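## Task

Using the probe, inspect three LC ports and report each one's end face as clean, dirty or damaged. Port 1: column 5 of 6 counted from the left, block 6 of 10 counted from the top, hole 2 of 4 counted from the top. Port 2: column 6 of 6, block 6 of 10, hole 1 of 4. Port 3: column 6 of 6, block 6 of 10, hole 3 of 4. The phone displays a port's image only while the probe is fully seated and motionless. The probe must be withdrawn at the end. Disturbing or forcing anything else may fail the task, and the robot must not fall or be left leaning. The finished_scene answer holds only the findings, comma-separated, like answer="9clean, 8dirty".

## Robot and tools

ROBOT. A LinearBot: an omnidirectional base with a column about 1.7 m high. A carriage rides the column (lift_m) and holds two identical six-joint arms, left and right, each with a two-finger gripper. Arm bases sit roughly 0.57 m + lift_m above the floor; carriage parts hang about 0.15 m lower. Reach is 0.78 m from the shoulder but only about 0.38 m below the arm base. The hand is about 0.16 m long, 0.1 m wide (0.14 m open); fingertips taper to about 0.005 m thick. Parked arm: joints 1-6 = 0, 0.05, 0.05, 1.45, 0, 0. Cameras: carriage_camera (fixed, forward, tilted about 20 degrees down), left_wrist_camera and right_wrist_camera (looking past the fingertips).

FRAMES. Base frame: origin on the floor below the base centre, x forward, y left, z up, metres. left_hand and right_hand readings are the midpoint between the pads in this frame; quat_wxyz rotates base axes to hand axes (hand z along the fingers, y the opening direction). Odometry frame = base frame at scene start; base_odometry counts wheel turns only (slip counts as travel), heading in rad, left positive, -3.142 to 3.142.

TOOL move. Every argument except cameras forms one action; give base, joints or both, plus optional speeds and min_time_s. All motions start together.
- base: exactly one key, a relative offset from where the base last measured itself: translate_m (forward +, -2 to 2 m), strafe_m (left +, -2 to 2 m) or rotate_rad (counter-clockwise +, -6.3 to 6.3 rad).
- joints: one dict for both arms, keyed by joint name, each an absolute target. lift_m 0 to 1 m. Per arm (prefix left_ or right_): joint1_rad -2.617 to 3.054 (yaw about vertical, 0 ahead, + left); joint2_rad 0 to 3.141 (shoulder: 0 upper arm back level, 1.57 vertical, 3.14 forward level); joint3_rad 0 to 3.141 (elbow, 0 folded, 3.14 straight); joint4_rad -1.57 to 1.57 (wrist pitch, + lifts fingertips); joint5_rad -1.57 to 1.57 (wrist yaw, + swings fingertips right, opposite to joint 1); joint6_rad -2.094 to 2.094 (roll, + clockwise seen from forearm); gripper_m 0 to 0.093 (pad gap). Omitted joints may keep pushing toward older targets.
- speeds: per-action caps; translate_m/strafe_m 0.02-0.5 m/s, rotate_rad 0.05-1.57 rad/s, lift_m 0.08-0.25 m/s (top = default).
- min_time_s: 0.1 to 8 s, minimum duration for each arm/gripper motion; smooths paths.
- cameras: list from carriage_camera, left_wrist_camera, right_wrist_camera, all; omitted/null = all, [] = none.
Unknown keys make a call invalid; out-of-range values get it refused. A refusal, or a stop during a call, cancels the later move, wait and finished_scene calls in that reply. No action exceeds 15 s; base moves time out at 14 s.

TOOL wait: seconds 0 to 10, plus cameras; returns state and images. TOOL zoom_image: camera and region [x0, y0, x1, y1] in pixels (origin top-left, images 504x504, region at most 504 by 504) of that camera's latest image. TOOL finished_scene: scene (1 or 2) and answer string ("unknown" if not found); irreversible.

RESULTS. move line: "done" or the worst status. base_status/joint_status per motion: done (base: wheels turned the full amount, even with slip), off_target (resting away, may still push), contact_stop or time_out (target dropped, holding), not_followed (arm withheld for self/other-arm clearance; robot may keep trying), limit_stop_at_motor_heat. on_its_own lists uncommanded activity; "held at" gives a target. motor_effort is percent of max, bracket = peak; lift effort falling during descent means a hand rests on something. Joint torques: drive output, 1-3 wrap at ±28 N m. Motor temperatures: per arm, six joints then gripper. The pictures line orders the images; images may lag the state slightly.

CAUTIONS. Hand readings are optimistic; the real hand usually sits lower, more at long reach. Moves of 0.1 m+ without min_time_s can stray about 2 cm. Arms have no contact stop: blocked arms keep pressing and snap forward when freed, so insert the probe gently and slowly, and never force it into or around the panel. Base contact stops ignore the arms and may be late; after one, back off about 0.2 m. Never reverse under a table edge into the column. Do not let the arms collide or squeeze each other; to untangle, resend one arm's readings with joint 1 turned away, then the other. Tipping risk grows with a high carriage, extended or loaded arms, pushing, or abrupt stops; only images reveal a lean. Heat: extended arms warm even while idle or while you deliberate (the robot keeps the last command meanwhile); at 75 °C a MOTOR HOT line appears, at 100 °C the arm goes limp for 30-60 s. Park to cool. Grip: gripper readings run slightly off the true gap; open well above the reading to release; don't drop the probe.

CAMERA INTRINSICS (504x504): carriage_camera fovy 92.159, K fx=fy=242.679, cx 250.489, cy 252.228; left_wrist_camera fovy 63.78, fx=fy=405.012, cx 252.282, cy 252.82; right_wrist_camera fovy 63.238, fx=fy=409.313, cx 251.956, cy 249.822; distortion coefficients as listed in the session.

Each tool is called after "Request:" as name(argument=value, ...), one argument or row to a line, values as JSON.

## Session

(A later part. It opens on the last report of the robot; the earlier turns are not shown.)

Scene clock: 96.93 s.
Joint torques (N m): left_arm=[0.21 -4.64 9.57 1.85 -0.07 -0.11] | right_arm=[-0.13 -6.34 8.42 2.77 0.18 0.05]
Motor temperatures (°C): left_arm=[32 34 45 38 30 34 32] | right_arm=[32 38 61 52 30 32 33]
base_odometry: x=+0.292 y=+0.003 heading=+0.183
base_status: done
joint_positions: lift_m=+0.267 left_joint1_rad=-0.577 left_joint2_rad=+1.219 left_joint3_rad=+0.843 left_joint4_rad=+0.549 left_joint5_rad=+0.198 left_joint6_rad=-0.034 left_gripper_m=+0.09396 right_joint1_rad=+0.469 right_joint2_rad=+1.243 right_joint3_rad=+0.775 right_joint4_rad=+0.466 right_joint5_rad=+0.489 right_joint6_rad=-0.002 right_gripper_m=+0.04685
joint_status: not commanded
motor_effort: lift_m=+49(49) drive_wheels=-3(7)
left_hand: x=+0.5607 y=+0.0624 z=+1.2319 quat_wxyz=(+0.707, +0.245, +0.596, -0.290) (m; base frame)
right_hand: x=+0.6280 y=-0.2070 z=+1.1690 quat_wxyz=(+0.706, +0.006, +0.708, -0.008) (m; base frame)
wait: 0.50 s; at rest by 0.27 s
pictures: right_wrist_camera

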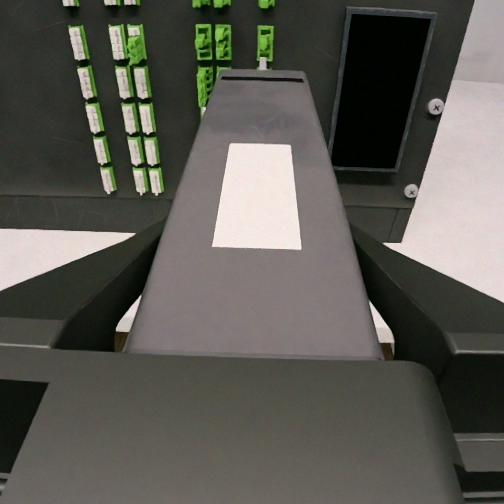

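Request:
move(
  joints={"right_joint6_rad": 0.024},
  cameras=[],
)

Request:
wait(
  seconds=0.5,
  cameras=["right_wrist_camera"],
)

Request:
zoom_image(
  camera="right_wrist_camera",
  region=[235, 10, 305, 80],
)

Request:
zoom_image(
  camera="right_wrist_camera",
  region=[200, 15, 280, 95],
)

Scene clock: 111.23 s.
Joint torques (N m): left_arm=[0.23 -4.67 9.61 1.85 -0.06 -0.12] | right_arm=[-0.01 -6.34 8.49 2.78 0.17 0.06]
Motor temperatures (°C): left_arm=[32 34 46 38 30 34 32] | right_arm=[32 38 62 53 30 32 33]
move: done
base_odometry: x=+0.292 y=+0.003 heading=+0.183
base_status: not commanded
joint_positions: lift_m=+0.267 left_joint1_rad=-0.577 left_joint2_rad=+1.219 left_joint3_rad=+0.843 left_joint4_rad=+0.549 left_joint5_rad=+0.198 left_joint6_rad=-0.034 left_gripper_m=+0.09396 right_joint1_rad=+0.469 right_joint2_rad=+1.243 right_joint3_rad=+0.775 right_joint4_rad=+0.466 right_joint5_rad=+0.489 right_joint6_rad=+0.015 right_gripper_m=+0.04685
joint_status: all done
motor_effort: lift_m=+48(49) drive_wheels=-3(3)
left_hand: x=+0.5607 y=+0.0624 z=+1.2319 quat_wxyz=(+0.707, +0.245, +0.596, -0.290) (m; base frame)
right_hand: x=+0.6280 y=-0.2070 z=+1.1690 quat_wxyz=(+0.706, +0.012, +0.708, -0.002) (m; base frame)
pictures: none
No camera images: "cameras" was empty.

Scene clock: 111.73 s.
Joint torques (N m): left_arm=[0.29 -4.66 9.65 1.83 -0.07 -0.11] | right_arm=[-0.12 -6.41 8.5 2.8 0.16 0.04]
Motor temperatures (°C): left_arm=[32 34 46 38 30 34 32] | right_arm=[32 38 62 53 30 32 33]
base_odometry: x=+0.292 y=+0.003 heading=+0.183
base_status: not commanded
joint_positions: lift_m=+0.267 left_joint1_rad=-0.577 left_joint2_rad=+1.219 left_joint3_rad=+0.843 left_joint4_rad=+0.549 left_joint5_rad=+0.198 left_joint6_rad=-0.034 left_gripper_m=+0.09396 right_joint1_rad=+0.469 right_joint2_rad=+1.243 right_joint3_rad=+0.775 right_joint4_rad=+0.466 right_joint5_rad=+0.489 right_joint6_rad=+0.017 right_gripper_m=+0.04685
joint_status: all done
motor_effort: lift_m=+49(49) drive_wheels=-3(3)
left_hand: x=+0.5607 y=+0.0624 z=+1.2319 quat_wxyz=(+0.707, +0.245, +0.596, -0.290) (m; base frame)
right_hand: x=+0.6280 y=-0.2070 z=+1.1690 quat_wxyz=(+0.706, +0.013, +0.708, -0.001) (m; base frame)
wait: 0.50 s; at rest by 0.27 s
pictures: right_wrist_camera

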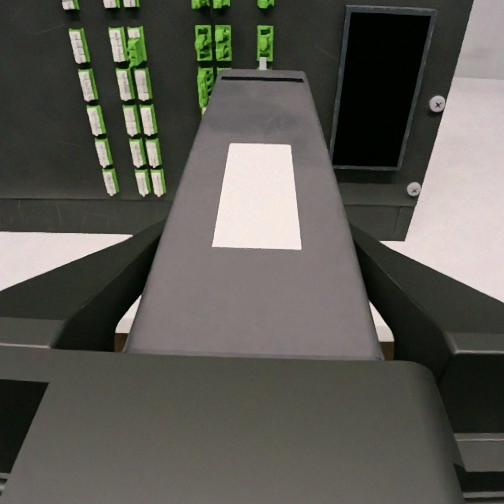

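Scaled by 7.200.

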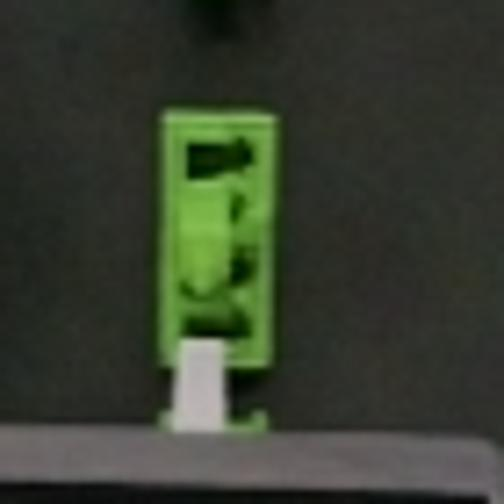

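Scaled by 6.300.

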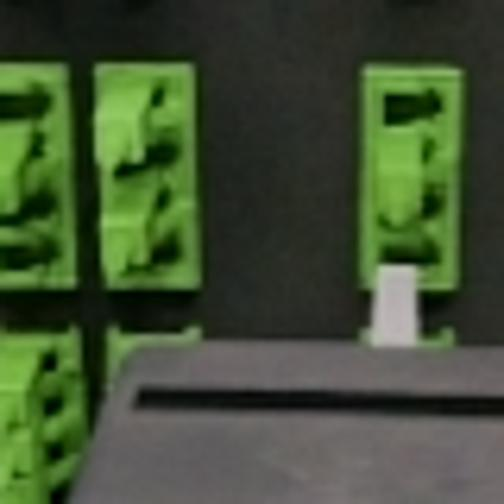

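Request:
move(
  joints={"right_joint6_rad": -0.006, "lift_m": 0.2615},
  base={"strafe_m": 0.002},
  speeds={"strafe_m": 0.03, "lift_m": 0.08},
  cameras=[],
)

Request:
wait(
  seconds=0.5,
  cameras=["right_wrist_camera"],
)

Request:
zoom_image(
  camera="right_wrist_camera",
  region=[215, 10, 295, 90],
)

Scene clock: 114.83 s.
Joint torques (N m): left_arm=[0.16 -4.72 9.58 1.87 -0.05 -0.09] | right_arm=[-0.2 -6.54 8.43 2.8 0.17 -0.11]
Motor temperatures (°C): left_arm=[32 34 46 38 30 34 32] | right_arm=[32 38 62 54 30 32 33]
move: done
base_odometry: x=+0.292 y=+0.005 heading=+0.183
base_status: done
joint_positions: lift_m=+0.262 left_joint1_rad=-0.576 left_joint2_rad=+1.219 left_joint3_rad=+0.843 left_joint4_rad=+0.547 left_joint5_rad=+0.197 left_joint6_rad=-0.034 left_gripper_m=+0.09396 right_joint1_rad=+0.470 right_joint2_rad=+1.244 right_joint3_rad=+0.775 right_joint4_rad=+0.468 right_joint5_rad=+0.487 right_joint6_rad=+0.002 right_gripper_m=+0.04685
joint_status: all done
motor_effort: lift_m=+38(39) drive_wheels=+0(9)
left_hand: x=+0.5613 y=+0.0630 z=+1.2266 quat_wxyz=(+0.707, +0.244, +0.598, -0.289) (m; base frame)
right_hand: x=+0.6281 y=-0.2063 z=+1.1644 quat_wxyz=(+0.707, +0.007, +0.707, -0.006) (m; base frame)
pictures: none
No camera images: "cameras" was empty.

Scene clock: 115.33 s.
Joint torques (N m): left_arm=[0.16 -4.64 9.61 1.86 -0.07 -0.1] | right_arm=[-0.01 -6.38 8.42 2.75 0.18 -0.13]
Motor temperatures (°C): left_arm=[32 34 46 38 30 34 32] | right_arm=[32 38 62 54 30 32 33]
base_odometry: x=+0.292 y=+0.005 heading=+0.183
base_status: done
joint_positions: lift_m=+0.262 left_joint1_rad=-0.576 left_joint2_rad=+1.219 left_joint3_rad=+0.843 left_joint4_rad=+0.547 left_joint5_rad=+0.197 left_joint6_rad=-0.034 left_gripper_m=+0.09396 right_joint1_rad=+0.470 right_joint2_rad=+1.244 right_joint3_rad=+0.775 right_joint4_rad=+0.468 right_joint5_rad=+0.487 right_joint6_rad=+0.001 right_gripper_m=+0.04685
joint_status: all done
motor_effort: lift_m=+38(39) drive_wheels=+0(9)
left_hand: x=+0.5613 y=+0.0630 z=+1.2266 quat_wxyz=(+0.707, +0.244, +0.598, -0.289) (m; base frame)
right_hand: x=+0.6281 y=-0.2063 z=+1.1644 quat_wxyz=(+0.707, +0.007, +0.707, -0.006) (m; base frame)
wait: 0.50 s; at rest by 0.27 s
pictures: right_wrist_camera

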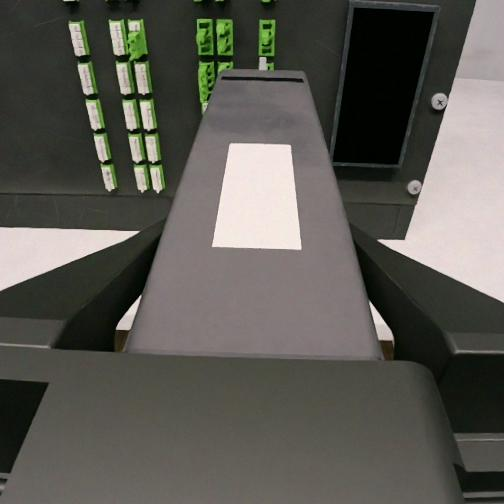

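Scaled by 6.300.

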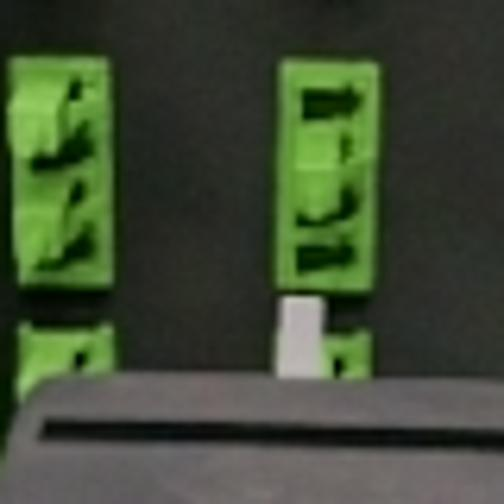

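Request:
move(
  base={"translate_m": -0.015},
  joints={"right_joint6_rad": -0.019, "lift_m": 0.2795},
  speeds={"translate_m": 0.04, "lift_m": 0.08},
  cameras=[],
)

Request:
move(
  base={"strafe_m": -0.004},
  speeds={"strafe_m": 0.03},
  cameras=[],
)

Request:
wait(
  seconds=0.5,
  cameras=["right_wrist_camera", "left_wrist_camera"],
)

Request:
zoom_image(
  camera="right_wrist_camera",
  region=[215, 10, 295, 90],
)

Request:
zoom_image(
  camera="left_wrist_camera",
  region=[270, 120, 350, 200],
)

Scene clock: 123.23 s.
Joint torques (N m): left_arm=[0.24 -4.57 9.58 1.86 -0.05 -0.1] | right_arm=[-0.21 -6.58 8.16 2.7 0.19 -0.14]
Motor temperatures (°C): left_arm=[32 34 46 39 30 34 32] | right_arm=[32 38 62 54 30 32 33]
move: done
base_odometry: x=+0.277 y=+0.002 heading=+0.183
base_status: done
joint_positions: lift_m=+0.279 left_joint1_rad=-0.576 left_joint2_rad=+1.219 left_joint3_rad=+0.843 left_joint4_rad=+0.549 left_joint5_rad=+0.196 left_joint6_rad=-0.034 left_gripper_m=+0.09396 right_joint1_rad=+0.470 right_joint2_rad=+1.246 right_joint3_rad=+0.775 right_joint4_rad=+0.475 right_joint5_rad=+0.487 right_joint6_rad=-0.011 right_gripper_m=+0.04685
joint_status: all done
motor_effort: lift_m=+48(61) drive_wheels=-1(4)
left_hand: x=+0.5612 y=+0.0631 z=+1.2445 quat_wxyz=(+0.708, +0.244, +0.597, -0.289) (m; base frame)
right_hand: x=+0.6283 y=-0.2062 z=+1.1826 quat_wxyz=(+0.708, +0.003, +0.706, -0.009) (m; base frame)
pictures: none
No camera images: "cameras" was empty.

Scene clock: 123.90 s.
Joint torques (N m): left_arm=[0.25 -4.7 9.59 1.81 -0.06 -0.11] | right_arm=[-0.02 -6.3 8.42 2.69 0.2 -0.1]
Motor temperatures (°C): left_arm=[32 34 46 39 30 34 32] | right_arm=[32 38 62 54 30 32 33]
move: done
base_odometry: x=+0.278 y=-0.002 heading=+0.183
base_status: done
joint_positions: lift_m=+0.279 left_joint1_rad=-0.577 left_joint2_rad=+1.219 left_joint3_rad=+0.843 left_joint4_rad=+0.549 left_joint5_rad=+0.197 left_joint6_rad=-0.034 left_gripper_m=+0.09396 right_joint1_rad=+0.469 right_joint2_rad=+1.246 right_joint3_rad=+0.775 right_joint4_rad=+0.475 right_joint5_rad=+0.488 right_joint6_rad=-0.012 right_gripper_m=+0.04685
joint_status: not commanded
motor_effort: lift_m=+48(49) drive_wheels=-1(6)
left_hand: x=+0.5609 y=+0.0626 z=+1.2444 quat_wxyz=(+0.708, +0.244, +0.597, -0.289) (m; base frame)
right_hand: x=+0.6284 y=-0.2065 z=+1.1826 quat_wxyz=(+0.708, +0.003, +0.706, -0.010) (m; base frame)
pictures: none
No camera images: "cameras" was empty.

Scene clock: 124.40 s.
Joint torques (N m): left_arm=[0.25 -4.67 9.57 1.84 -0.07 -0.09] | right_arm=[-0.02 -6.6 8.44 2.66 0.19 -0.11]
Motor temperatures (°C): left_arm=[32 34 46 39 30 34 32] | right_arm=[32 38 62 55 30 32 33]
base_odometry: x=+0.278 y=-0.002 heading=+0.183
base_status: done
joint_positions: lift_m=+0.279 left_joint1_rad=-0.577 left_joint2_rad=+1.219 left_joint3_rad=+0.843 left_joint4_rad=+0.549 left_joint5_rad=+0.197 left_joint6_rad=-0.034 left_gripper_m=+0.09396 right_joint1_rad=+0.469 right_joint2_rad=+1.246 right_joint3_rad=+0.775 right_joint4_rad=+0.475 right_joint5_rad=+0.488 right_joint6_rad=-0.012 right_gripper_m=+0.04685
joint_status: not commanded
motor_effort: lift_m=+48(49) drive_wheels=-1(6)
left_hand: x=+0.5609 y=+0.0626 z=+1.2444 quat_wxyz=(+0.708, +0.244, +0.597, -0.289) (m; base frame)
right_hand: x=+0.6284 y=-0.2065 z=+1.1826 quat_wxyz=(+0.708, +0.003, +0.706, -0.010) (m; base frame)
wait: 0.50 s; at rest by 0.27 s
pictures: left_wrist_camera, right_wrist_camera

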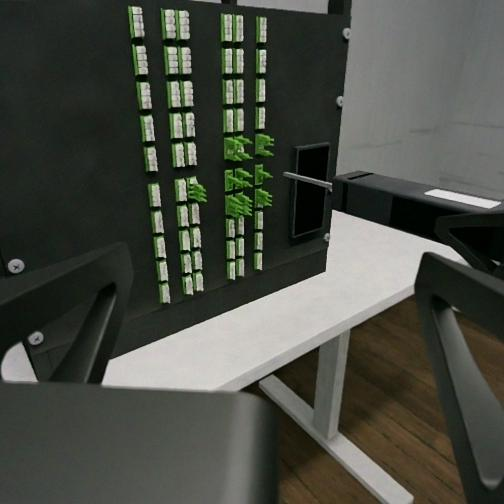

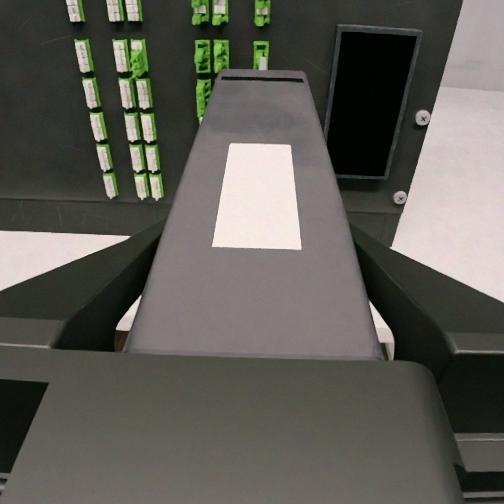

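Scaled by 6.300.

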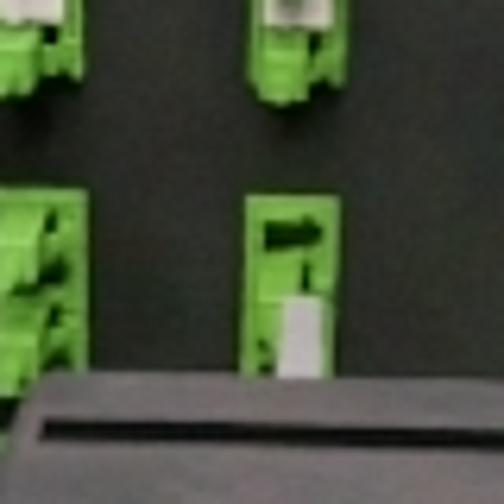

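Scaled by 6.300.

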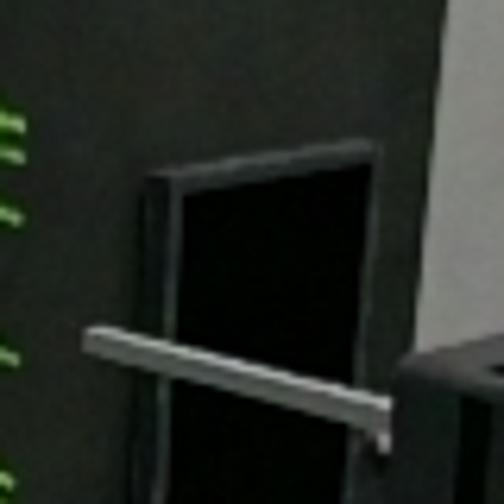

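Request:
move(
  base={"strafe_m": 0.0025},
  speeds={"strafe_m": 0.03},
  cameras=[],
)

Request:
move(
  base={"translate_m": 0.028},
  speeds={"translate_m": 0.04},
  cameras=[],
)

Request:
wait(
  seconds=0.5,
  cameras=["right_wrist_camera"],
)

Request:
zoom_image(
  camera="right_wrist_camera",
  region=[235, 25, 295, 85],
)

Scene clock: 127.57 s.
Joint torques (N m): left_arm=[0.14 -4.66 9.59 1.84 -0.07 -0.1] | right_arm=[-0.02 -6.42 8.34 2.68 0.23 -0.11]
Motor temperatures (°C): left_arm=[32 34 47 39 30 34 32] | right_arm=[32 38 63 55 30 32 33]
move: done
base_odometry: x=+0.277 y=+0.000 heading=+0.183
base_status: done
joint_positions: lift_m=+0.279 left_joint1_rad=-0.577 left_joint2_rad=+1.219 left_joint3_rad=+0.843 left_joint4_rad=+0.549 left_joint5_rad=+0.197 left_joint6_rad=-0.034 left_gripper_m=+0.09396 right_joint1_rad=+0.470 right_joint2_rad=+1.246 right_joint3_rad=+0.775 right_joint4_rad=+0.475 right_joint5_rad=+0.486 right_joint6_rad=-0.012 right_gripper_m=+0.04685
joint_status: not commanded
motor_effort: lift_m=+48(48) drive_wheels=-1(7)
left_hand: x=+0.5609 y=+0.0627 z=+1.2444 quat_wxyz=(+0.708, +0.244, +0.597, -0.289) (m; base frame)
right_hand: x=+0.6283 y=-0.2057 z=+1.1826 quat_wxyz=(+0.708, +0.002, +0.706, -0.009) (m; base frame)
pictures: none
No camera images: "cameras" was empty.

Scene clock: 128.73 s.
Joint torques (N m): left_arm=[0.36 -4.67 9.57 1.85 -0.07 -0.07] | right_arm=[-0.18 -6.76 8.39 2.64 0.21 -0.12]
Motor temperatures (°C): left_arm=[32 34 47 39 30 34 32] | right_arm=[32 38 63 56 30 32 33]
move: done
base_odometry: x=+0.305 y=+0.005 heading=+0.183
base_status: done
joint_positions: lift_m=+0.279 left_joint1_rad=-0.577 left_joint2_rad=+1.219 left_joint3_rad=+0.843 left_joint4_rad=+0.549 left_joint5_rad=+0.197 left_joint6_rad=-0.034 left_gripper_m=+0.09396 right_joint1_rad=+0.470 right_joint2_rad=+1.246 right_joint3_rad=+0.775 right_joint4_rad=+0.475 right_joint5_rad=+0.486 right_joint6_rad=-0.012 right_gripper_m=+0.04685
joint_status: not commanded
motor_effort: lift_m=+48(49) drive_wheels=-4(8)
left_hand: x=+0.5608 y=+0.0625 z=+1.2444 quat_wxyz=(+0.708, +0.244, +0.597, -0.289) (m; base frame)
right_hand: x=+0.6283 y=-0.2057 z=+1.1826 quat_wxyz=(+0.708, +0.002, +0.706, -0.009) (m; base frame)
pictures: none
No camera images: "cameras" was empty.

Scene clock: 129.23 s.
Joint torques (N m): left_arm=[0.29 -4.56 9.61 1.84 -0.07 -0.1] | right_arm=[-0.06 -6.79 8.5 2.67 0.22 -0.12]
Motor temperatures (°C): left_arm=[32 34 47 39 30 34 32] | right_arm=[32 38 63 56 30 32 33]
base_odometry: x=+0.305 y=+0.005 heading=+0.183
base_status: done
joint_positions: lift_m=+0.279 left_joint1_rad=-0.577 left_joint2_rad=+1.219 left_joint3_rad=+0.843 left_joint4_rad=+0.549 left_joint5_rad=+0.197 left_joint6_rad=-0.034 left_gripper_m=+0.09396 right_joint1_rad=+0.470 right_joint2_rad=+1.246 right_joint3_rad=+0.775 right_joint4_rad=+0.475 right_joint5_rad=+0.486 right_joint6_rad=-0.012 right_gripper_m=+0.04685
joint_status: not commanded
motor_effort: lift_m=+48(49) drive_wheels=-4(8)
left_hand: x=+0.5608 y=+0.0625 z=+1.2444 quat_wxyz=(+0.708, +0.244, +0.597, -0.289) (m; base frame)
right_hand: x=+0.6283 y=-0.2057 z=+1.1826 quat_wxyz=(+0.708, +0.002, +0.706, -0.009) (m; base frame)
wait: 0.50 s; at rest by 0.27 s
pictures: right_wrist_camera

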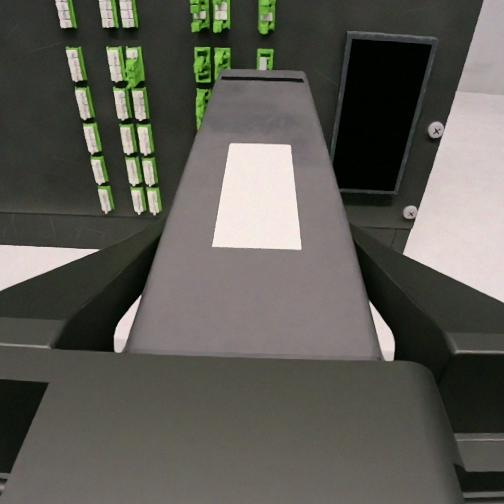

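Scaled by 8.400.

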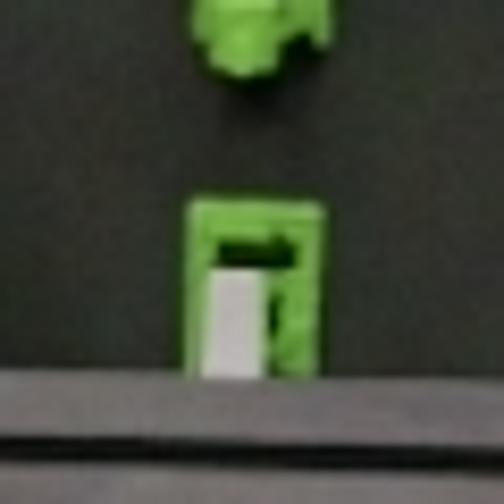

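Request:
move(
  base={"strafe_m": -0.001},
  joints={"lift_m": 0.278},
  speeds={"strafe_m": 0.03, "lift_m": 0.08},
  cameras=[],
)

Request:
move(
  base={"translate_m": 0.009},
  speeds={"translate_m": 0.03},
  cameras=[],
)

Request:
wait(
  seconds=0.5,
  cameras=["right_wrist_camera"],
)

Request:
zoom_image(
  camera="right_wrist_camera",
  region=[240, 30, 290, 80],
)

Scene clock: 133.40 s.
Joint torques (N m): left_arm=[0.27 -4.66 9.57 1.84 -0.05 -0.11] | right_arm=[-0.13 -6.61 8.47 2.68 0.22 -0.1]
Motor temperatures (°C): left_arm=[32 34 47 39 30 34 32] | right_arm=[32 39 63 56 30 32 33]
move: done
base_odometry: x=+0.305 y=+0.004 heading=+0.182
base_status: done
joint_positions: lift_m=+0.278 left_joint1_rad=-0.577 left_joint2_rad=+1.219 left_joint3_rad=+0.843 left_joint4_rad=+0.549 left_joint5_rad=+0.197 left_joint6_rad=-0.034 left_gripper_m=+0.09396 right_joint1_rad=+0.470 right_joint2_rad=+1.246 right_joint3_rad=+0.775 right_joint4_rad=+0.475 right_joint5_rad=+0.486 right_joint6_rad=-0.012 right_gripper_m=+0.04685
joint_status: all done
motor_effort: lift_m=+37(37) drive_wheels=+0(4)
left_hand: x=+0.5608 y=+0.0625 z=+1.2437 quat_wxyz=(+0.708, +0.244, +0.597, -0.289) (m; base frame)
right_hand: x=+0.6283 y=-0.2057 z=+1.1819 quat_wxyz=(+0.708, +0.002, +0.706, -0.009) (m; base frame)
pictures: none
No camera images: "cameras" was empty.

Scene clock: 134.13 s.
Joint torques (N m): left_arm=[0.24 -4.52 9.51 1.87 -0.06 -0.09] | right_arm=[-0.03 -6.57 8.29 2.68 0.15 -0.11]
Motor temperatures (°C): left_arm=[32 34 47 39 30 34 32] | right_arm=[32 39 63 57 30 32 33]
move: done
base_odometry: x=+0.314 y=+0.006 heading=+0.182
base_status: done
joint_positions: lift_m=+0.278 left_joint1_rad=-0.577 left_joint2_rad=+1.219 left_joint3_rad=+0.843 left_joint4_rad=+0.549 left_joint5_rad=+0.197 left_joint6_rad=-0.034 left_gripper_m=+0.09396 right_joint1_rad=+0.470 right_joint2_rad=+1.246 right_joint3_rad=+0.775 right_joint4_rad=+0.475 right_joint5_rad=+0.486 right_joint6_rad=-0.012 right_gripper_m=+0.04685
joint_status: not commanded
motor_effort: lift_m=+37(37) drive_wheels=-4(6)
left_hand: x=+0.5608 y=+0.0625 z=+1.2437 quat_wxyz=(+0.708, +0.244, +0.597, -0.289) (m; base frame)
right_hand: x=+0.6283 y=-0.2057 z=+1.1819 quat_wxyz=(+0.708, +0.002, +0.706, -0.009) (m; base frame)
pictures: none
No camera images: "cameras" was empty.

Scene clock: 134.63 s.
Joint torques (N m): left_arm=[0.31 -4.57 9.57 1.83 -0.08 -0.1] | right_arm=[-0.13 -6.75 8.54 2.68 0.23 -0.11]
Motor temperatures (°C): left_arm=[32 34 47 39 30 34 32] | right_arm=[32 39 63 57 30 32 33]
base_odometry: x=+0.314 y=+0.006 heading=+0.182
base_status: done
joint_positions: lift_m=+0.278 left_joint1_rad=-0.577 left_joint2_rad=+1.219 left_joint3_rad=+0.843 left_joint4_rad=+0.549 left_joint5_rad=+0.197 left_joint6_rad=-0.034 left_gripper_m=+0.09396 right_joint1_rad=+0.470 right_joint2_rad=+1.246 right_joint3_rad=+0.775 right_joint4_rad=+0.475 right_joint5_rad=+0.486 right_joint6_rad=-0.012 right_gripper_m=+0.04685
joint_status: not commanded
motor_effort: lift_m=+37(37) drive_wheels=+2(6)
left_hand: x=+0.5608 y=+0.0625 z=+1.2437 quat_wxyz=(+0.708, +0.244, +0.597, -0.289) (m; base frame)
right_hand: x=+0.6283 y=-0.2057 z=+1.1819 quat_wxyz=(+0.708, +0.002, +0.706, -0.009) (m; base frame)
wait: 0.50 s; at rest by 0.27 s
pictures: right_wrist_camera

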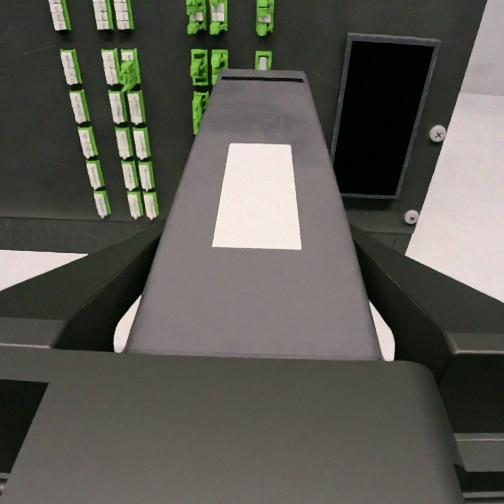

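Scaled by 10.080.

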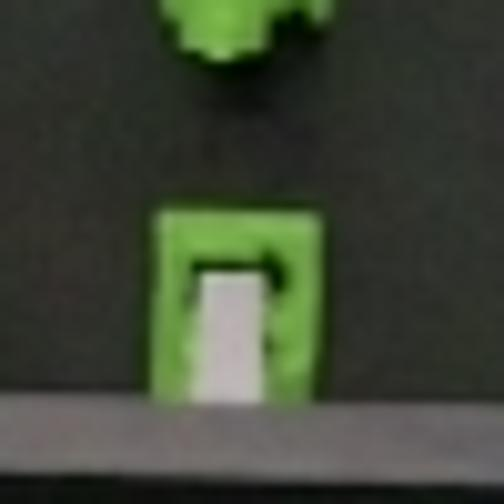

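Request:
move(
  joints={"lift_m": 0.2772},
  speeds={"lift_m": 0.08},
  cameras=[],
)

Request:
move(
  base={"translate_m": 0.005},
  speeds={"translate_m": 0.03},
  cameras=[],
)

Request:
wait(
  seconds=0.5,
  cameras=["right_wrist_camera"],
)

Request:
zoom_image(
  camera="right_wrist_camera",
  region=[240, 30, 290, 80],
)

Scene clock: 139.03 s.
Joint torques (N m): left_arm=[0.25 -4.6 9.52 1.87 -0.06 -0.11] | right_arm=[0.01 -6.42 8.35 2.68 0.21 -0.12]
Motor temperatures (°C): left_arm=[32 34 47 39 30 34 32] | right_arm=[32 39 63 58 30 32 33]
move: done
base_odometry: x=+0.314 y=+0.006 heading=+0.182
base_status: not commanded
joint_positions: lift_m=+0.278 left_joint1_rad=-0.577 left_joint2_rad=+1.219 left_joint3_rad=+0.843 left_joint4_rad=+0.549 left_joint5_rad=+0.197 left_joint6_rad=-0.034 left_gripper_m=+0.09396 right_joint1_rad=+0.470 right_joint2_rad=+1.246 right_joint3_rad=+0.775 right_joint4_rad=+0.475 right_joint5_rad=+0.486 right_joint6_rad=-0.012 right_gripper_m=+0.04685
joint_status: all done
motor_effort: lift_m=+36(37) drive_wheels=+1(2)
left_hand: x=+0.5608 y=+0.0625 z=+1.2429 quat_wxyz=(+0.707, +0.244, +0.597, -0.289) (m; base frame)
right_hand: x=+0.6283 y=-0.2057 z=+1.1811 quat_wxyz=(+0.708, +0.002, +0.706, -0.009) (m; base frame)
pictures: none
No camera images: "cameras" was empty.

Scene clock: 139.83 s.
Joint torques (N m): left_arm=[0.2 -4.56 9.61 1.86 -0.08 -0.11] | right_arm=[-0.09 -6.65 8.5 2.67 0.2 -0.11]
Motor temperatures (°C): left_arm=[32 34 47 39 30 34 32] | right_arm=[32 39 63 58 30 32 33]
move: done
base_odometry: x=+0.318 y=+0.007 heading=+0.182
base_status: done
joint_positions: lift_m=+0.278 left_joint1_rad=-0.577 left_joint2_rad=+1.219 left_joint3_rad=+0.843 left_joint4_rad=+0.549 left_joint5_rad=+0.197 left_joint6_rad=-0.034 left_gripper_m=+0.09396 right_joint1_rad=+0.470 right_joint2_rad=+1.246 right_joint3_rad=+0.775 right_joint4_rad=+0.475 right_joint5_rad=+0.486 right_joint6_rad=-0.012 right_gripper_m=+0.04685
joint_status: not commanded
motor_effort: lift_m=+36(36) drive_wheels=-4(8)
left_hand: x=+0.5608 y=+0.0625 z=+1.2430 quat_wxyz=(+0.708, +0.244, +0.597, -0.289) (m; base frame)
right_hand: x=+0.6283 y=-0.2057 z=+1.1811 quat_wxyz=(+0.708, +0.002, +0.706, -0.009) (m; base frame)
pictures: none
No camera images: "cameras" was empty.

Scene clock: 140.33 s.
Joint torques (N m): left_arm=[0.29 -4.67 9.58 1.85 -0.05 -0.11] | right_arm=[-0.13 -6.69 8.38 2.67 0.22 -0.14]
Motor temperatures (°C): left_arm=[32 34 47 39 30 34 32] | right_arm=[32 39 63 58 30 32 33]
base_odometry: x=+0.318 y=+0.007 heading=+0.182
base_status: done
joint_positions: lift_m=+0.278 left_joint1_rad=-0.577 left_joint2_rad=+1.219 left_joint3_rad=+0.843 left_joint4_rad=+0.549 left_joint5_rad=+0.197 left_joint6_rad=-0.034 left_gripper_m=+0.09396 right_joint1_rad=+0.470 right_joint2_rad=+1.246 right_joint3_rad=+0.775 right_joint4_rad=+0.475 right_joint5_rad=+0.486 right_joint6_rad=-0.012 right_gripper_m=+0.04685
joint_status: not commanded
motor_effort: lift_m=+36(36) drive_wheels=+2(8)
left_hand: x=+0.5608 y=+0.0625 z=+1.2430 quat_wxyz=(+0.708, +0.244, +0.597, -0.289) (m; base frame)
right_hand: x=+0.6283 y=-0.2057 z=+1.1811 quat_wxyz=(+0.708, +0.002, +0.706, -0.009) (m; base frame)
wait: 0.50 s; at rest by 0.27 s
pictures: right_wrist_camera

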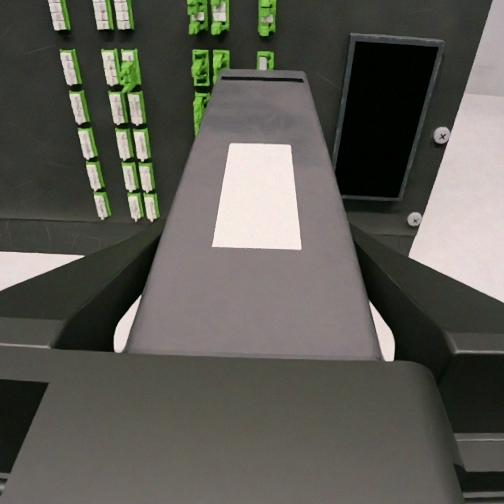

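Scaled by 10.080.

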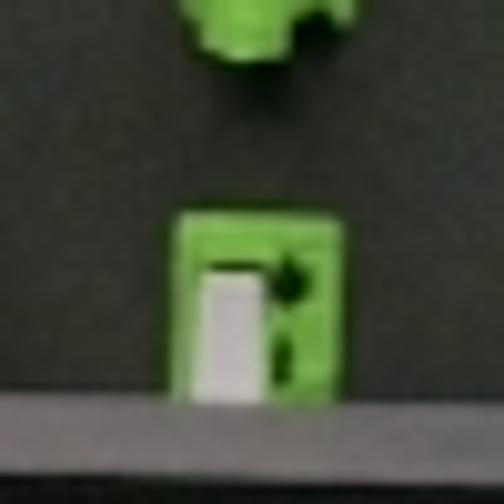

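Request:
move(
  base={"strafe_m": -0.001},
  speeds={"strafe_m": 0.03},
  cameras=[],
)

Request:
move(
  base={"translate_m": 0.003},
  speeds={"translate_m": 0.02},
  cameras=[],
)

Request:
wait(
  seconds=0.5,
  cameras=["right_wrist_camera"],
)

Request:
zoom_image(
  camera="right_wrist_camera",
  region=[240, 30, 290, 80],
)

Scene clock: 143.23 s.
Joint torques (N m): left_arm=[0.24 -4.63 9.52 1.85 -0.07 -0.07] | right_arm=[-0.09 -6.57 8.35 2.67 0.19 -0.13]
Motor temperatures (°C): left_arm=[32 34 47 39 30 34 32] | right_arm=[32 39 63 58 30 32 33]
move: done
base_odometry: x=+0.319 y=+0.006 heading=+0.181
base_status: done
joint_positions: lift_m=+0.278 left_joint1_rad=-0.577 left_joint2_rad=+1.219 left_joint3_rad=+0.843 left_joint4_rad=+0.549 left_joint5_rad=+0.197 left_joint6_rad=-0.034 left_gripper_m=+0.09396 right_joint1_rad=+0.470 right_joint2_rad=+1.246 right_joint3_rad=+0.775 right_joint4_rad=+0.475 right_joint5_rad=+0.486 right_joint6_rad=-0.012 right_gripper_m=+0.04685
joint_status: not commanded
motor_effort: lift_m=+36(36) drive_wheels=+1(5)
left_hand: x=+0.5606 y=+0.0623 z=+1.2430 quat_wxyz=(+0.707, +0.245, +0.596, -0.290) (m; base frame)
right_hand: x=+0.6283 y=-0.2057 z=+1.1811 quat_wxyz=(+0.708, +0.002, +0.706, -0.009) (m; base frame)
pictures: none
No camera images: "cameras" was empty.

Scene clock: 143.90 s.
Joint torques (N m): left_arm=[0.27 -4.56 9.55 1.84 -0.06 -0.12] | right_arm=[-0.09 -6.52 8.47 2.71 0.2 -0.13]
Motor temperatures (°C): left_arm=[32 34 47 39 30 34 32] | right_arm=[32 39 63 58 30 32 33]
move: done
base_odometry: x=+0.321 y=+0.006 heading=+0.181
base_status: done
joint_positions: lift_m=+0.278 left_joint1_rad=-0.577 left_joint2_rad=+1.219 left_joint3_rad=+0.843 left_joint4_rad=+0.550 left_joint5_rad=+0.197 left_joint6_rad=-0.034 left_gripper_m=+0.09396 right_joint1_rad=+0.470 right_joint2_rad=+1.246 right_joint3_rad=+0.775 right_joint4_rad=+0.476 right_joint5_rad=+0.487 right_joint6_rad=-0.012 right_gripper_m=+0.04685
joint_status: not commanded
motor_effort: lift_m=+36(36) drive_wheels=+2(8)
left_hand: x=+0.5606 y=+0.0623 z=+1.2431 quat_wxyz=(+0.708, +0.245, +0.596, -0.290) (m; base frame)
right_hand: x=+0.6283 y=-0.2061 z=+1.1813 quat_wxyz=(+0.709, +0.003, +0.706, -0.010) (m; base frame)
pictures: none
No camera images: "cameras" was empty.

Scene clock: 144.40 s.
Joint torques (N m): left_arm=[0.34 -4.55 9.61 1.85 -0.09 -0.08] | right_arm=[-0.06 -6.79 8.44 2.68 0.19 -0.12]
Motor temperatures (°C): left_arm=[32 34 47 39 30 34 32] | right_arm=[32 39 63 58 30 32 33]
base_odometry: x=+0.322 y=+0.006 heading=+0.181
base_status: done
joint_positions: lift_m=+0.278 left_joint1_rad=-0.577 left_joint2_rad=+1.219 left_joint3_rad=+0.843 left_joint4_rad=+0.550 left_joint5_rad=+0.197 left_joint6_rad=-0.034 left_gripper_m=+0.09396 right_joint1_rad=+0.470 right_joint2_rad=+1.246 right_joint3_rad=+0.775 right_joint4_rad=+0.476 right_joint5_rad=+0.487 right_joint6_rad=-0.012 right_gripper_m=+0.04685
joint_status: not commanded
motor_effort: lift_m=+36(36) drive_wheels=+1(8)
left_hand: x=+0.5606 y=+0.0623 z=+1.2431 quat_wxyz=(+0.708, +0.245, +0.596, -0.290) (m; base frame)
right_hand: x=+0.6283 y=-0.2061 z=+1.1813 quat_wxyz=(+0.709, +0.003, +0.706, -0.010) (m; base frame)
wait: 0.50 s; at rest by 0.27 s
pictures: right_wrist_camera

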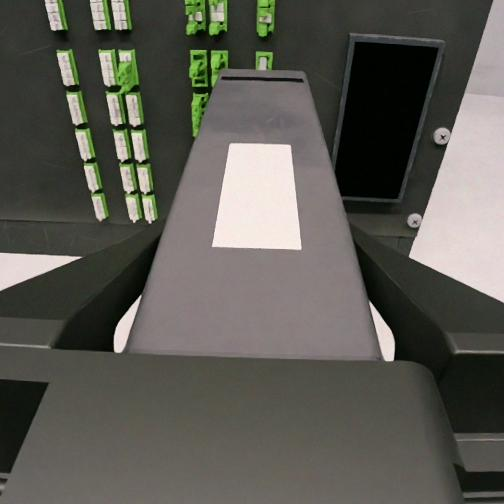

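Scaled by 10.080.

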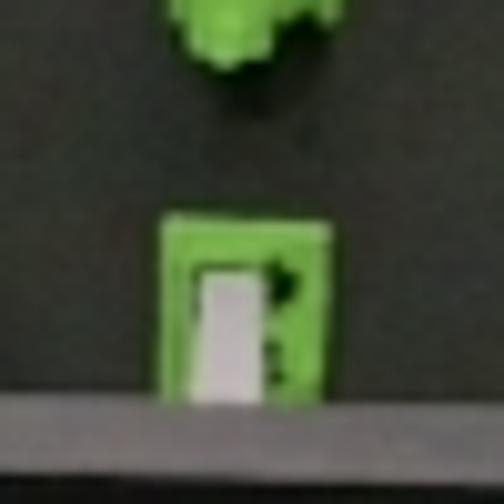

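Request:
move(
  base={"translate_m": 0.003},
  speeds={"translate_m": 0.02},
  cameras=[],
)

Request:
wait(
  seconds=0.5,
  cameras=["right_wrist_camera"],
)

Request:
zoom_image(
  camera="right_wrist_camera",
  region=[240, 30, 290, 80],
)

Scene clock: 148.40 s.
Joint torques (N m): left_arm=[0.34 -4.64 9.68 1.83 -0.06 -0.12] | right_arm=[-0.29 -6.71 8.35 2.69 0.16 -0.11]
Motor temperatures (°C): left_arm=[32 34 47 40 30 34 32] | right_arm=[32 39 64 59 30 32 33]
move: done
base_odometry: x=+0.324 y=+0.006 heading=+0.181
base_status: done
joint_positions: lift_m=+0.278 left_joint1_rad=-0.577 left_joint2_rad=+1.219 left_joint3_rad=+0.843 left_joint4_rad=+0.550 left_joint5_rad=+0.197 left_joint6_rad=-0.034 left_gripper_m=+0.09396 right_joint1_rad=+0.471 right_joint2_rad=+1.246 right_joint3_rad=+0.775 right_joint4_rad=+0.476 right_joint5_rad=+0.488 right_joint6_rad=-0.012 right_gripper_m=+0.04685
joint_status: not commanded
motor_effort: lift_m=+36(36) drive_wheels=+2(7)
left_hand: x=+0.5606 y=+0.0624 z=+1.2432 quat_wxyz=(+0.708, +0.245, +0.596, -0.290) (m; base frame)
right_hand: x=+0.6282 y=-0.2058 z=+1.1815 quat_wxyz=(+0.709, +0.003, +0.705, -0.009) (m; base frame)
pictures: none
No camera images: "cameras" was empty.

Scene clock: 148.90 s.
Joint torques (N m): left_arm=[0.23 -4.62 9.63 1.84 -0.07 -0.1] | right_arm=[-0.18 -6.75 8.5 2.65 0.18 -0.11]
Motor temperatures (°C): left_arm=[32 34 47 40 30 34 32] | right_arm=[32 39 64 59 30 32 33]
base_odometry: x=+0.324 y=+0.006 heading=+0.181
base_status: done
joint_positions: lift_m=+0.278 left_joint1_rad=-0.577 left_joint2_rad=+1.219 left_joint3_rad=+0.843 left_joint4_rad=+0.550 left_joint5_rad=+0.197 left_joint6_rad=-0.034 left_gripper_m=+0.09396 right_joint1_rad=+0.471 right_joint2_rad=+1.246 right_joint3_rad=+0.775 right_joint4_rad=+0.476 right_joint5_rad=+0.489 right_joint6_rad=-0.012 right_gripper_m=+0.04685
joint_status: not commanded
motor_effort: lift_m=+36(36) drive_wheels=+2(7)
left_hand: x=+0.5606 y=+0.0624 z=+1.2432 quat_wxyz=(+0.708, +0.245, +0.596, -0.290) (m; base frame)
right_hand: x=+0.6282 y=-0.2059 z=+1.1815 quat_wxyz=(+0.709, +0.003, +0.705, -0.010) (m; base frame)
wait: 0.50 s; at rest by 0.27 s
pictures: right_wrist_camera

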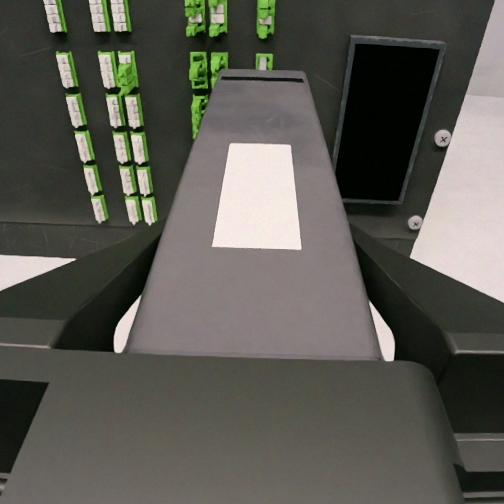

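Scaled by 10.080.

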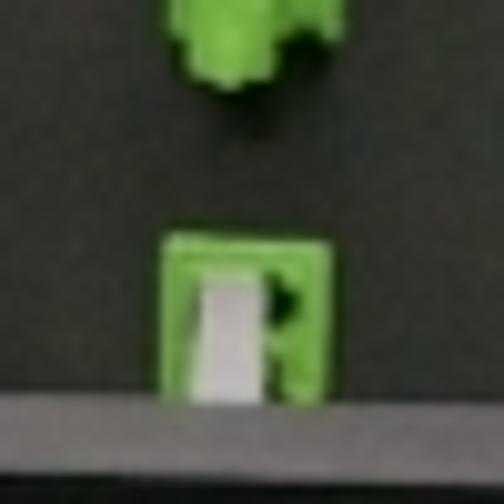

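Request:
move(
  base={"translate_m": 0.003},
  speeds={"translate_m": 0.02},
  cameras=[],
)

Request:
wait(
  seconds=0.5,
  cameras=["right_wrist_camera"],
)

Request:
zoom_image(
  camera="right_wrist_camera",
  region=[240, 30, 290, 80],
)

Scene clock: 151.17 s.
Joint torques (N m): left_arm=[0.29 -4.59 9.36 1.82 -0.07 -0.1] | right_arm=[-0.42 -5.49 8.49 2.76 0.15 -0.12]
Motor temperatures (°C): left_arm=[32 34 47 40 30 34 32] | right_arm=[32 39 64 59 30 32 33]
move: done
base_odometry: x=+0.327 y=+0.007 heading=+0.180
base_status: done
joint_positions: lift_m=+0.278 left_joint1_rad=-0.577 left_joint2_rad=+1.219 left_joint3_rad=+0.843 left_joint4_rad=+0.550 left_joint5_rad=+0.197 left_joint6_rad=-0.034 left_gripper_m=+0.09396 right_joint1_rad=+0.476 right_joint2_rad=+1.235 right_joint3_rad=+0.775 right_joint4_rad=+0.465 right_joint5_rad=+0.492 right_joint6_rad=-0.012 right_gripper_m=+0.04685
joint_status: not commanded
motor_effort: lift_m=+36(36) drive_wheels=+2(6)
left_hand: x=+0.5606 y=+0.0623 z=+1.2431 quat_wxyz=(+0.708, +0.245, +0.596, -0.290) (m; base frame)
right_hand: x=+0.6258 y=-0.2057 z=+1.1830 quat_wxyz=(+0.709, +0.002, +0.706, -0.009) (m; base frame)
pictures: none
No camera images: "cameras" was empty.

Scene clock: 151.67 s.
Joint torques (N m): left_arm=[0.35 -4.59 9.58 1.84 -0.08 -0.09] | right_arm=[-0.53 -5.48 8.46 2.77 0.13 -0.13]
Motor temperatures (°C): left_arm=[32 34 47 40 30 34 32] | right_arm=[32 39 64 59 30 32 33]
base_odometry: x=+0.327 y=+0.007 heading=+0.180
base_status: done
joint_positions: lift_m=+0.278 left_joint1_rad=-0.577 left_joint2_rad=+1.219 left_joint3_rad=+0.843 left_joint4_rad=+0.550 left_joint5_rad=+0.197 left_joint6_rad=-0.034 left_gripper_m=+0.09396 right_joint1_rad=+0.476 right_joint2_rad=+1.235 right_joint3_rad=+0.775 right_joint4_rad=+0.465 right_joint5_rad=+0.492 right_joint6_rad=-0.012 right_gripper_m=+0.04685
joint_status: not commanded
motor_effort: lift_m=+36(36) drive_wheels=+2(6)
left_hand: x=+0.5606 y=+0.0623 z=+1.2431 quat_wxyz=(+0.708, +0.245, +0.596, -0.290) (m; base frame)
right_hand: x=+0.6258 y=-0.2057 z=+1.1830 quat_wxyz=(+0.709, +0.002, +0.706, -0.009) (m; base frame)
wait: 0.50 s; at rest by 0.27 s
pictures: right_wrist_camera

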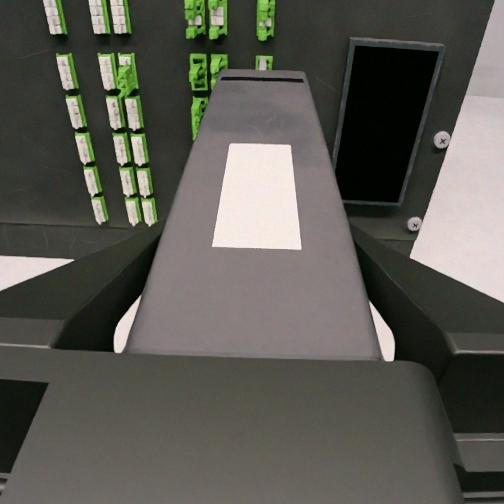

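Scaled by 10.080.

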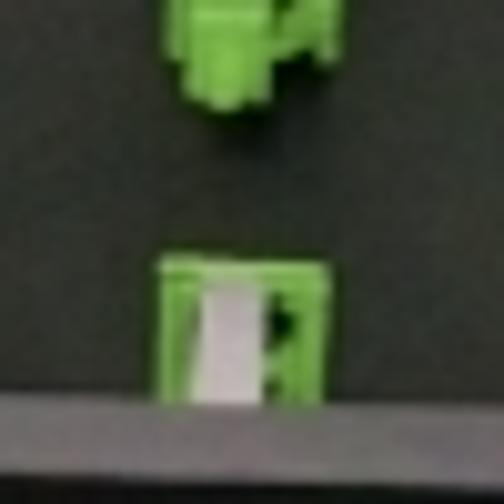

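Request:
move(
  base={"translate_m": -0.006},
  speeds={"translate_m": 0.03},
  cameras=[],
)

Request:
wait(
  seconds=0.6,
  cameras=["right_wrist_camera"],
)

Request:
zoom_image(
  camera="right_wrist_camera",
  region=[240, 30, 290, 80],
)

Scene clock: 156.23 s.
Joint torques (N m): left_arm=[0.31 -4.49 9.55 1.84 -0.08 -0.1] | right_arm=[-0.5 -5.86 8.44 2.81 0.12 -0.11]
Motor temperatures (°C): left_arm=[32 34 47 40 30 34 32] | right_arm=[32 39 64 59 30 32 33]
move: done
base_odometry: x=+0.321 y=+0.006 heading=+0.181
base_status: done
joint_positions: lift_m=+0.278 left_joint1_rad=-0.577 left_joint2_rad=+1.219 left_joint3_rad=+0.843 left_joint4_rad=+0.550 left_joint5_rad=+0.197 left_joint6_rad=-0.034 left_gripper_m=+0.09396 right_joint1_rad=+0.476 right_joint2_rad=+1.238 right_joint3_rad=+0.775 right_joint4_rad=+0.467 right_joint5_rad=+0.492 right_joint6_rad=-0.012 right_gripper_m=+0.04685
joint_status: not commanded
motor_effort: lift_m=+36(36) drive_wheels=-3(9)
left_hand: x=+0.5606 y=+0.0623 z=+1.2431 quat_wxyz=(+0.708, +0.245, +0.596, -0.290) (m; base frame)
right_hand: x=+0.6264 y=-0.2054 z=+1.1822 quat_wxyz=(+0.708, +0.002, +0.706, -0.010) (m; base frame)
pictures: none
No camera images: "cameras" was empty.

Scene clock: 156.83 s.
Joint torques (N m): left_arm=[0.27 -4.67 9.54 1.83 -0.07 -0.1] | right_arm=[-0.59 -5.78 8.47 2.75 0.14 -0.11]
Motor temperatures (°C): left_arm=[32 34 47 40 30 34 32] | right_arm=[32 39 64 59 30 32 33]
base_odometry: x=+0.321 y=+0.006 heading=+0.181
base_status: done
joint_positions: lift_m=+0.278 left_joint1_rad=-0.577 left_joint2_rad=+1.219 left_joint3_rad=+0.843 left_joint4_rad=+0.550 left_joint5_rad=+0.197 left_joint6_rad=-0.034 left_gripper_m=+0.09396 right_joint1_rad=+0.476 right_joint2_rad=+1.238 right_joint3_rad=+0.775 right_joint4_rad=+0.467 right_joint5_rad=+0.492 right_joint6_rad=-0.012 right_gripper_m=+0.04685
joint_status: not commanded
motor_effort: lift_m=+36(36) drive_wheels=+0(9)
left_hand: x=+0.5606 y=+0.0623 z=+1.2431 quat_wxyz=(+0.708, +0.245, +0.596, -0.290) (m; base frame)
right_hand: x=+0.6264 y=-0.2054 z=+1.1822 quat_wxyz=(+0.708, +0.002, +0.706, -0.010) (m; base frame)
wait: 0.60 s; at rest by 0.27 s
pictures: right_wrist_camera

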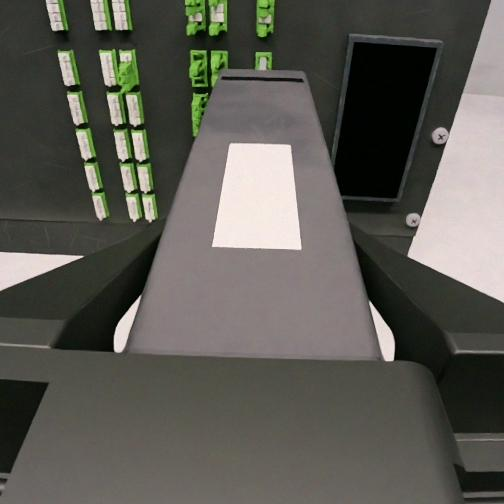

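Scaled by 10.080.

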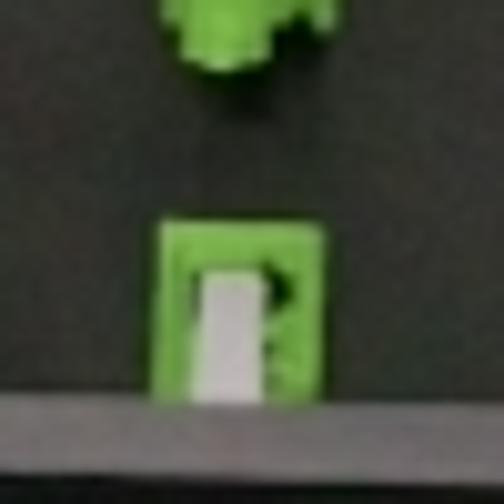

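Request:
move(
  joints={"lift_m": 0.2762},
  base={"translate_m": 0.003},
  speeds={"translate_m": 0.02, "lift_m": 0.08},
  cameras=[],
)

Request:
wait(
  seconds=0.6,
  cameras=["right_wrist_camera"],
)

Request:
zoom_image(
  camera="right_wrist_camera",
  region=[240, 30, 290, 80],
)

Request:
zoom_image(
  camera="right_wrist_camera",
  region=[254, 48, 278, 72],
)

Scene clock: 162.17 s.
Joint torques (N m): left_arm=[0.31 -4.71 9.65 1.85 -0.07 -0.11] | right_arm=[-0.32 -5.93 8.44 2.7 0.11 -0.12]
Motor temperatures (°C): left_arm=[32 34 48 40 30 34 32] | right_arm=[32 39 64 59 30 32 33]
move: done
base_odometry: x=+0.324 y=+0.006 heading=+0.180
base_status: done
joint_positions: lift_m=+0.277 left_joint1_rad=-0.577 left_joint2_rad=+1.219 left_joint3_rad=+0.843 left_joint4_rad=+0.549 left_joint5_rad=+0.197 left_joint6_rad=-0.034 left_gripper_m=+0.09396 right_joint1_rad=+0.476 right_joint2_rad=+1.240 right_joint3_rad=+0.775 right_joint4_rad=+0.471 right_joint5_rad=+0.492 right_joint6_rad=-0.012 right_gripper_m=+0.04685
joint_status: all done
motor_effort: lift_m=+36(38) drive_wheels=-1(5)
left_hand: x=+0.5606 y=+0.0623 z=+1.2419 quat_wxyz=(+0.707, +0.245, +0.597, -0.290) (m; base frame)
right_hand: x=+0.6267 y=-0.2052 z=+1.1815 quat_wxyz=(+0.709, +0.003, +0.705, -0.009) (m; base frame)
pictures: none
No camera images: "cameras" was empty.

Scene clock: 162.77 s.
Joint torques (N m): left_arm=[0.36 -4.68 9.59 1.89 -0.05 -0.08] | right_arm=[-0.5 -6.01 8.44 2.71 0.14 -0.14]
Motor temperatures (°C): left_arm=[32 34 48 40 30 34 32] | right_arm=[32 39 64 59 30 32 34]
base_odometry: x=+0.324 y=+0.006 heading=+0.180
base_status: done
joint_positions: lift_m=+0.277 left_joint1_rad=-0.577 left_joint2_rad=+1.219 left_joint3_rad=+0.843 left_joint4_rad=+0.549 left_joint5_rad=+0.197 left_joint6_rad=-0.034 left_gripper_m=+0.09396 right_joint1_rad=+0.476 right_joint2_rad=+1.240 right_joint3_rad=+0.775 right_joint4_rad=+0.471 right_joint5_rad=+0.492 right_joint6_rad=-0.012 right_gripper_m=+0.04685
joint_status: all done
motor_effort: lift_m=+36(38) drive_wheels=-1(5)
left_hand: x=+0.5606 y=+0.0623 z=+1.2419 quat_wxyz=(+0.707, +0.245, +0.597, -0.290) (m; base frame)
right_hand: x=+0.6267 y=-0.2052 z=+1.1815 quat_wxyz=(+0.709, +0.003, +0.705, -0.009) (m; base frame)
wait: 0.60 s; at rest by 0.27 s
pictures: right_wrist_camera

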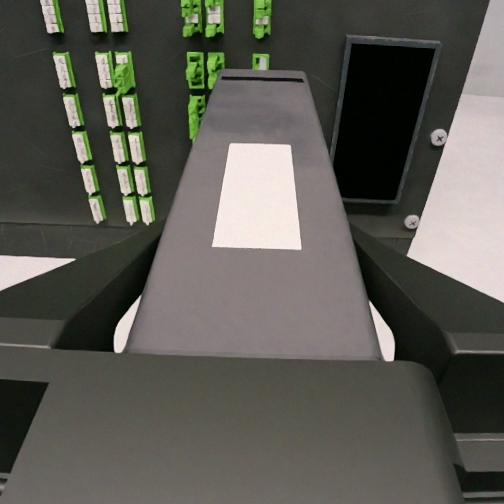

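Scaled by 10.080.

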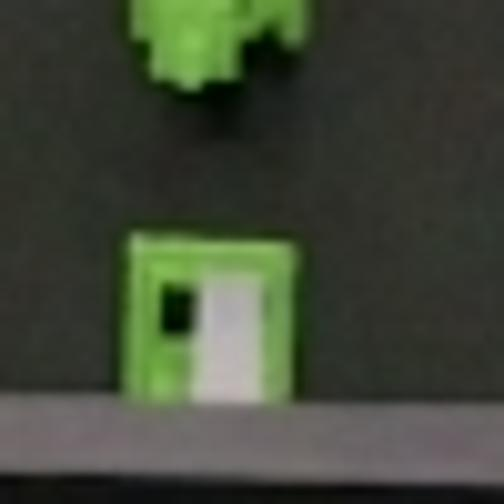

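Scaled by 21.000.

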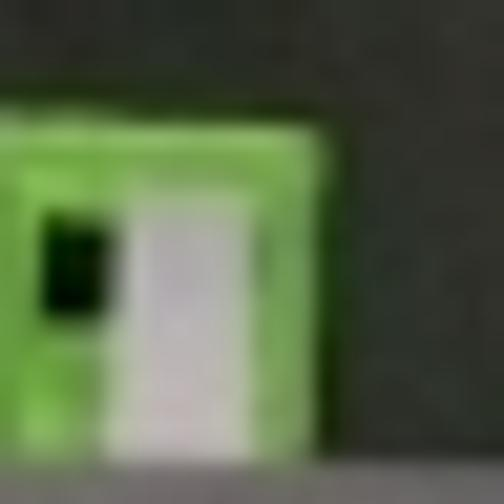

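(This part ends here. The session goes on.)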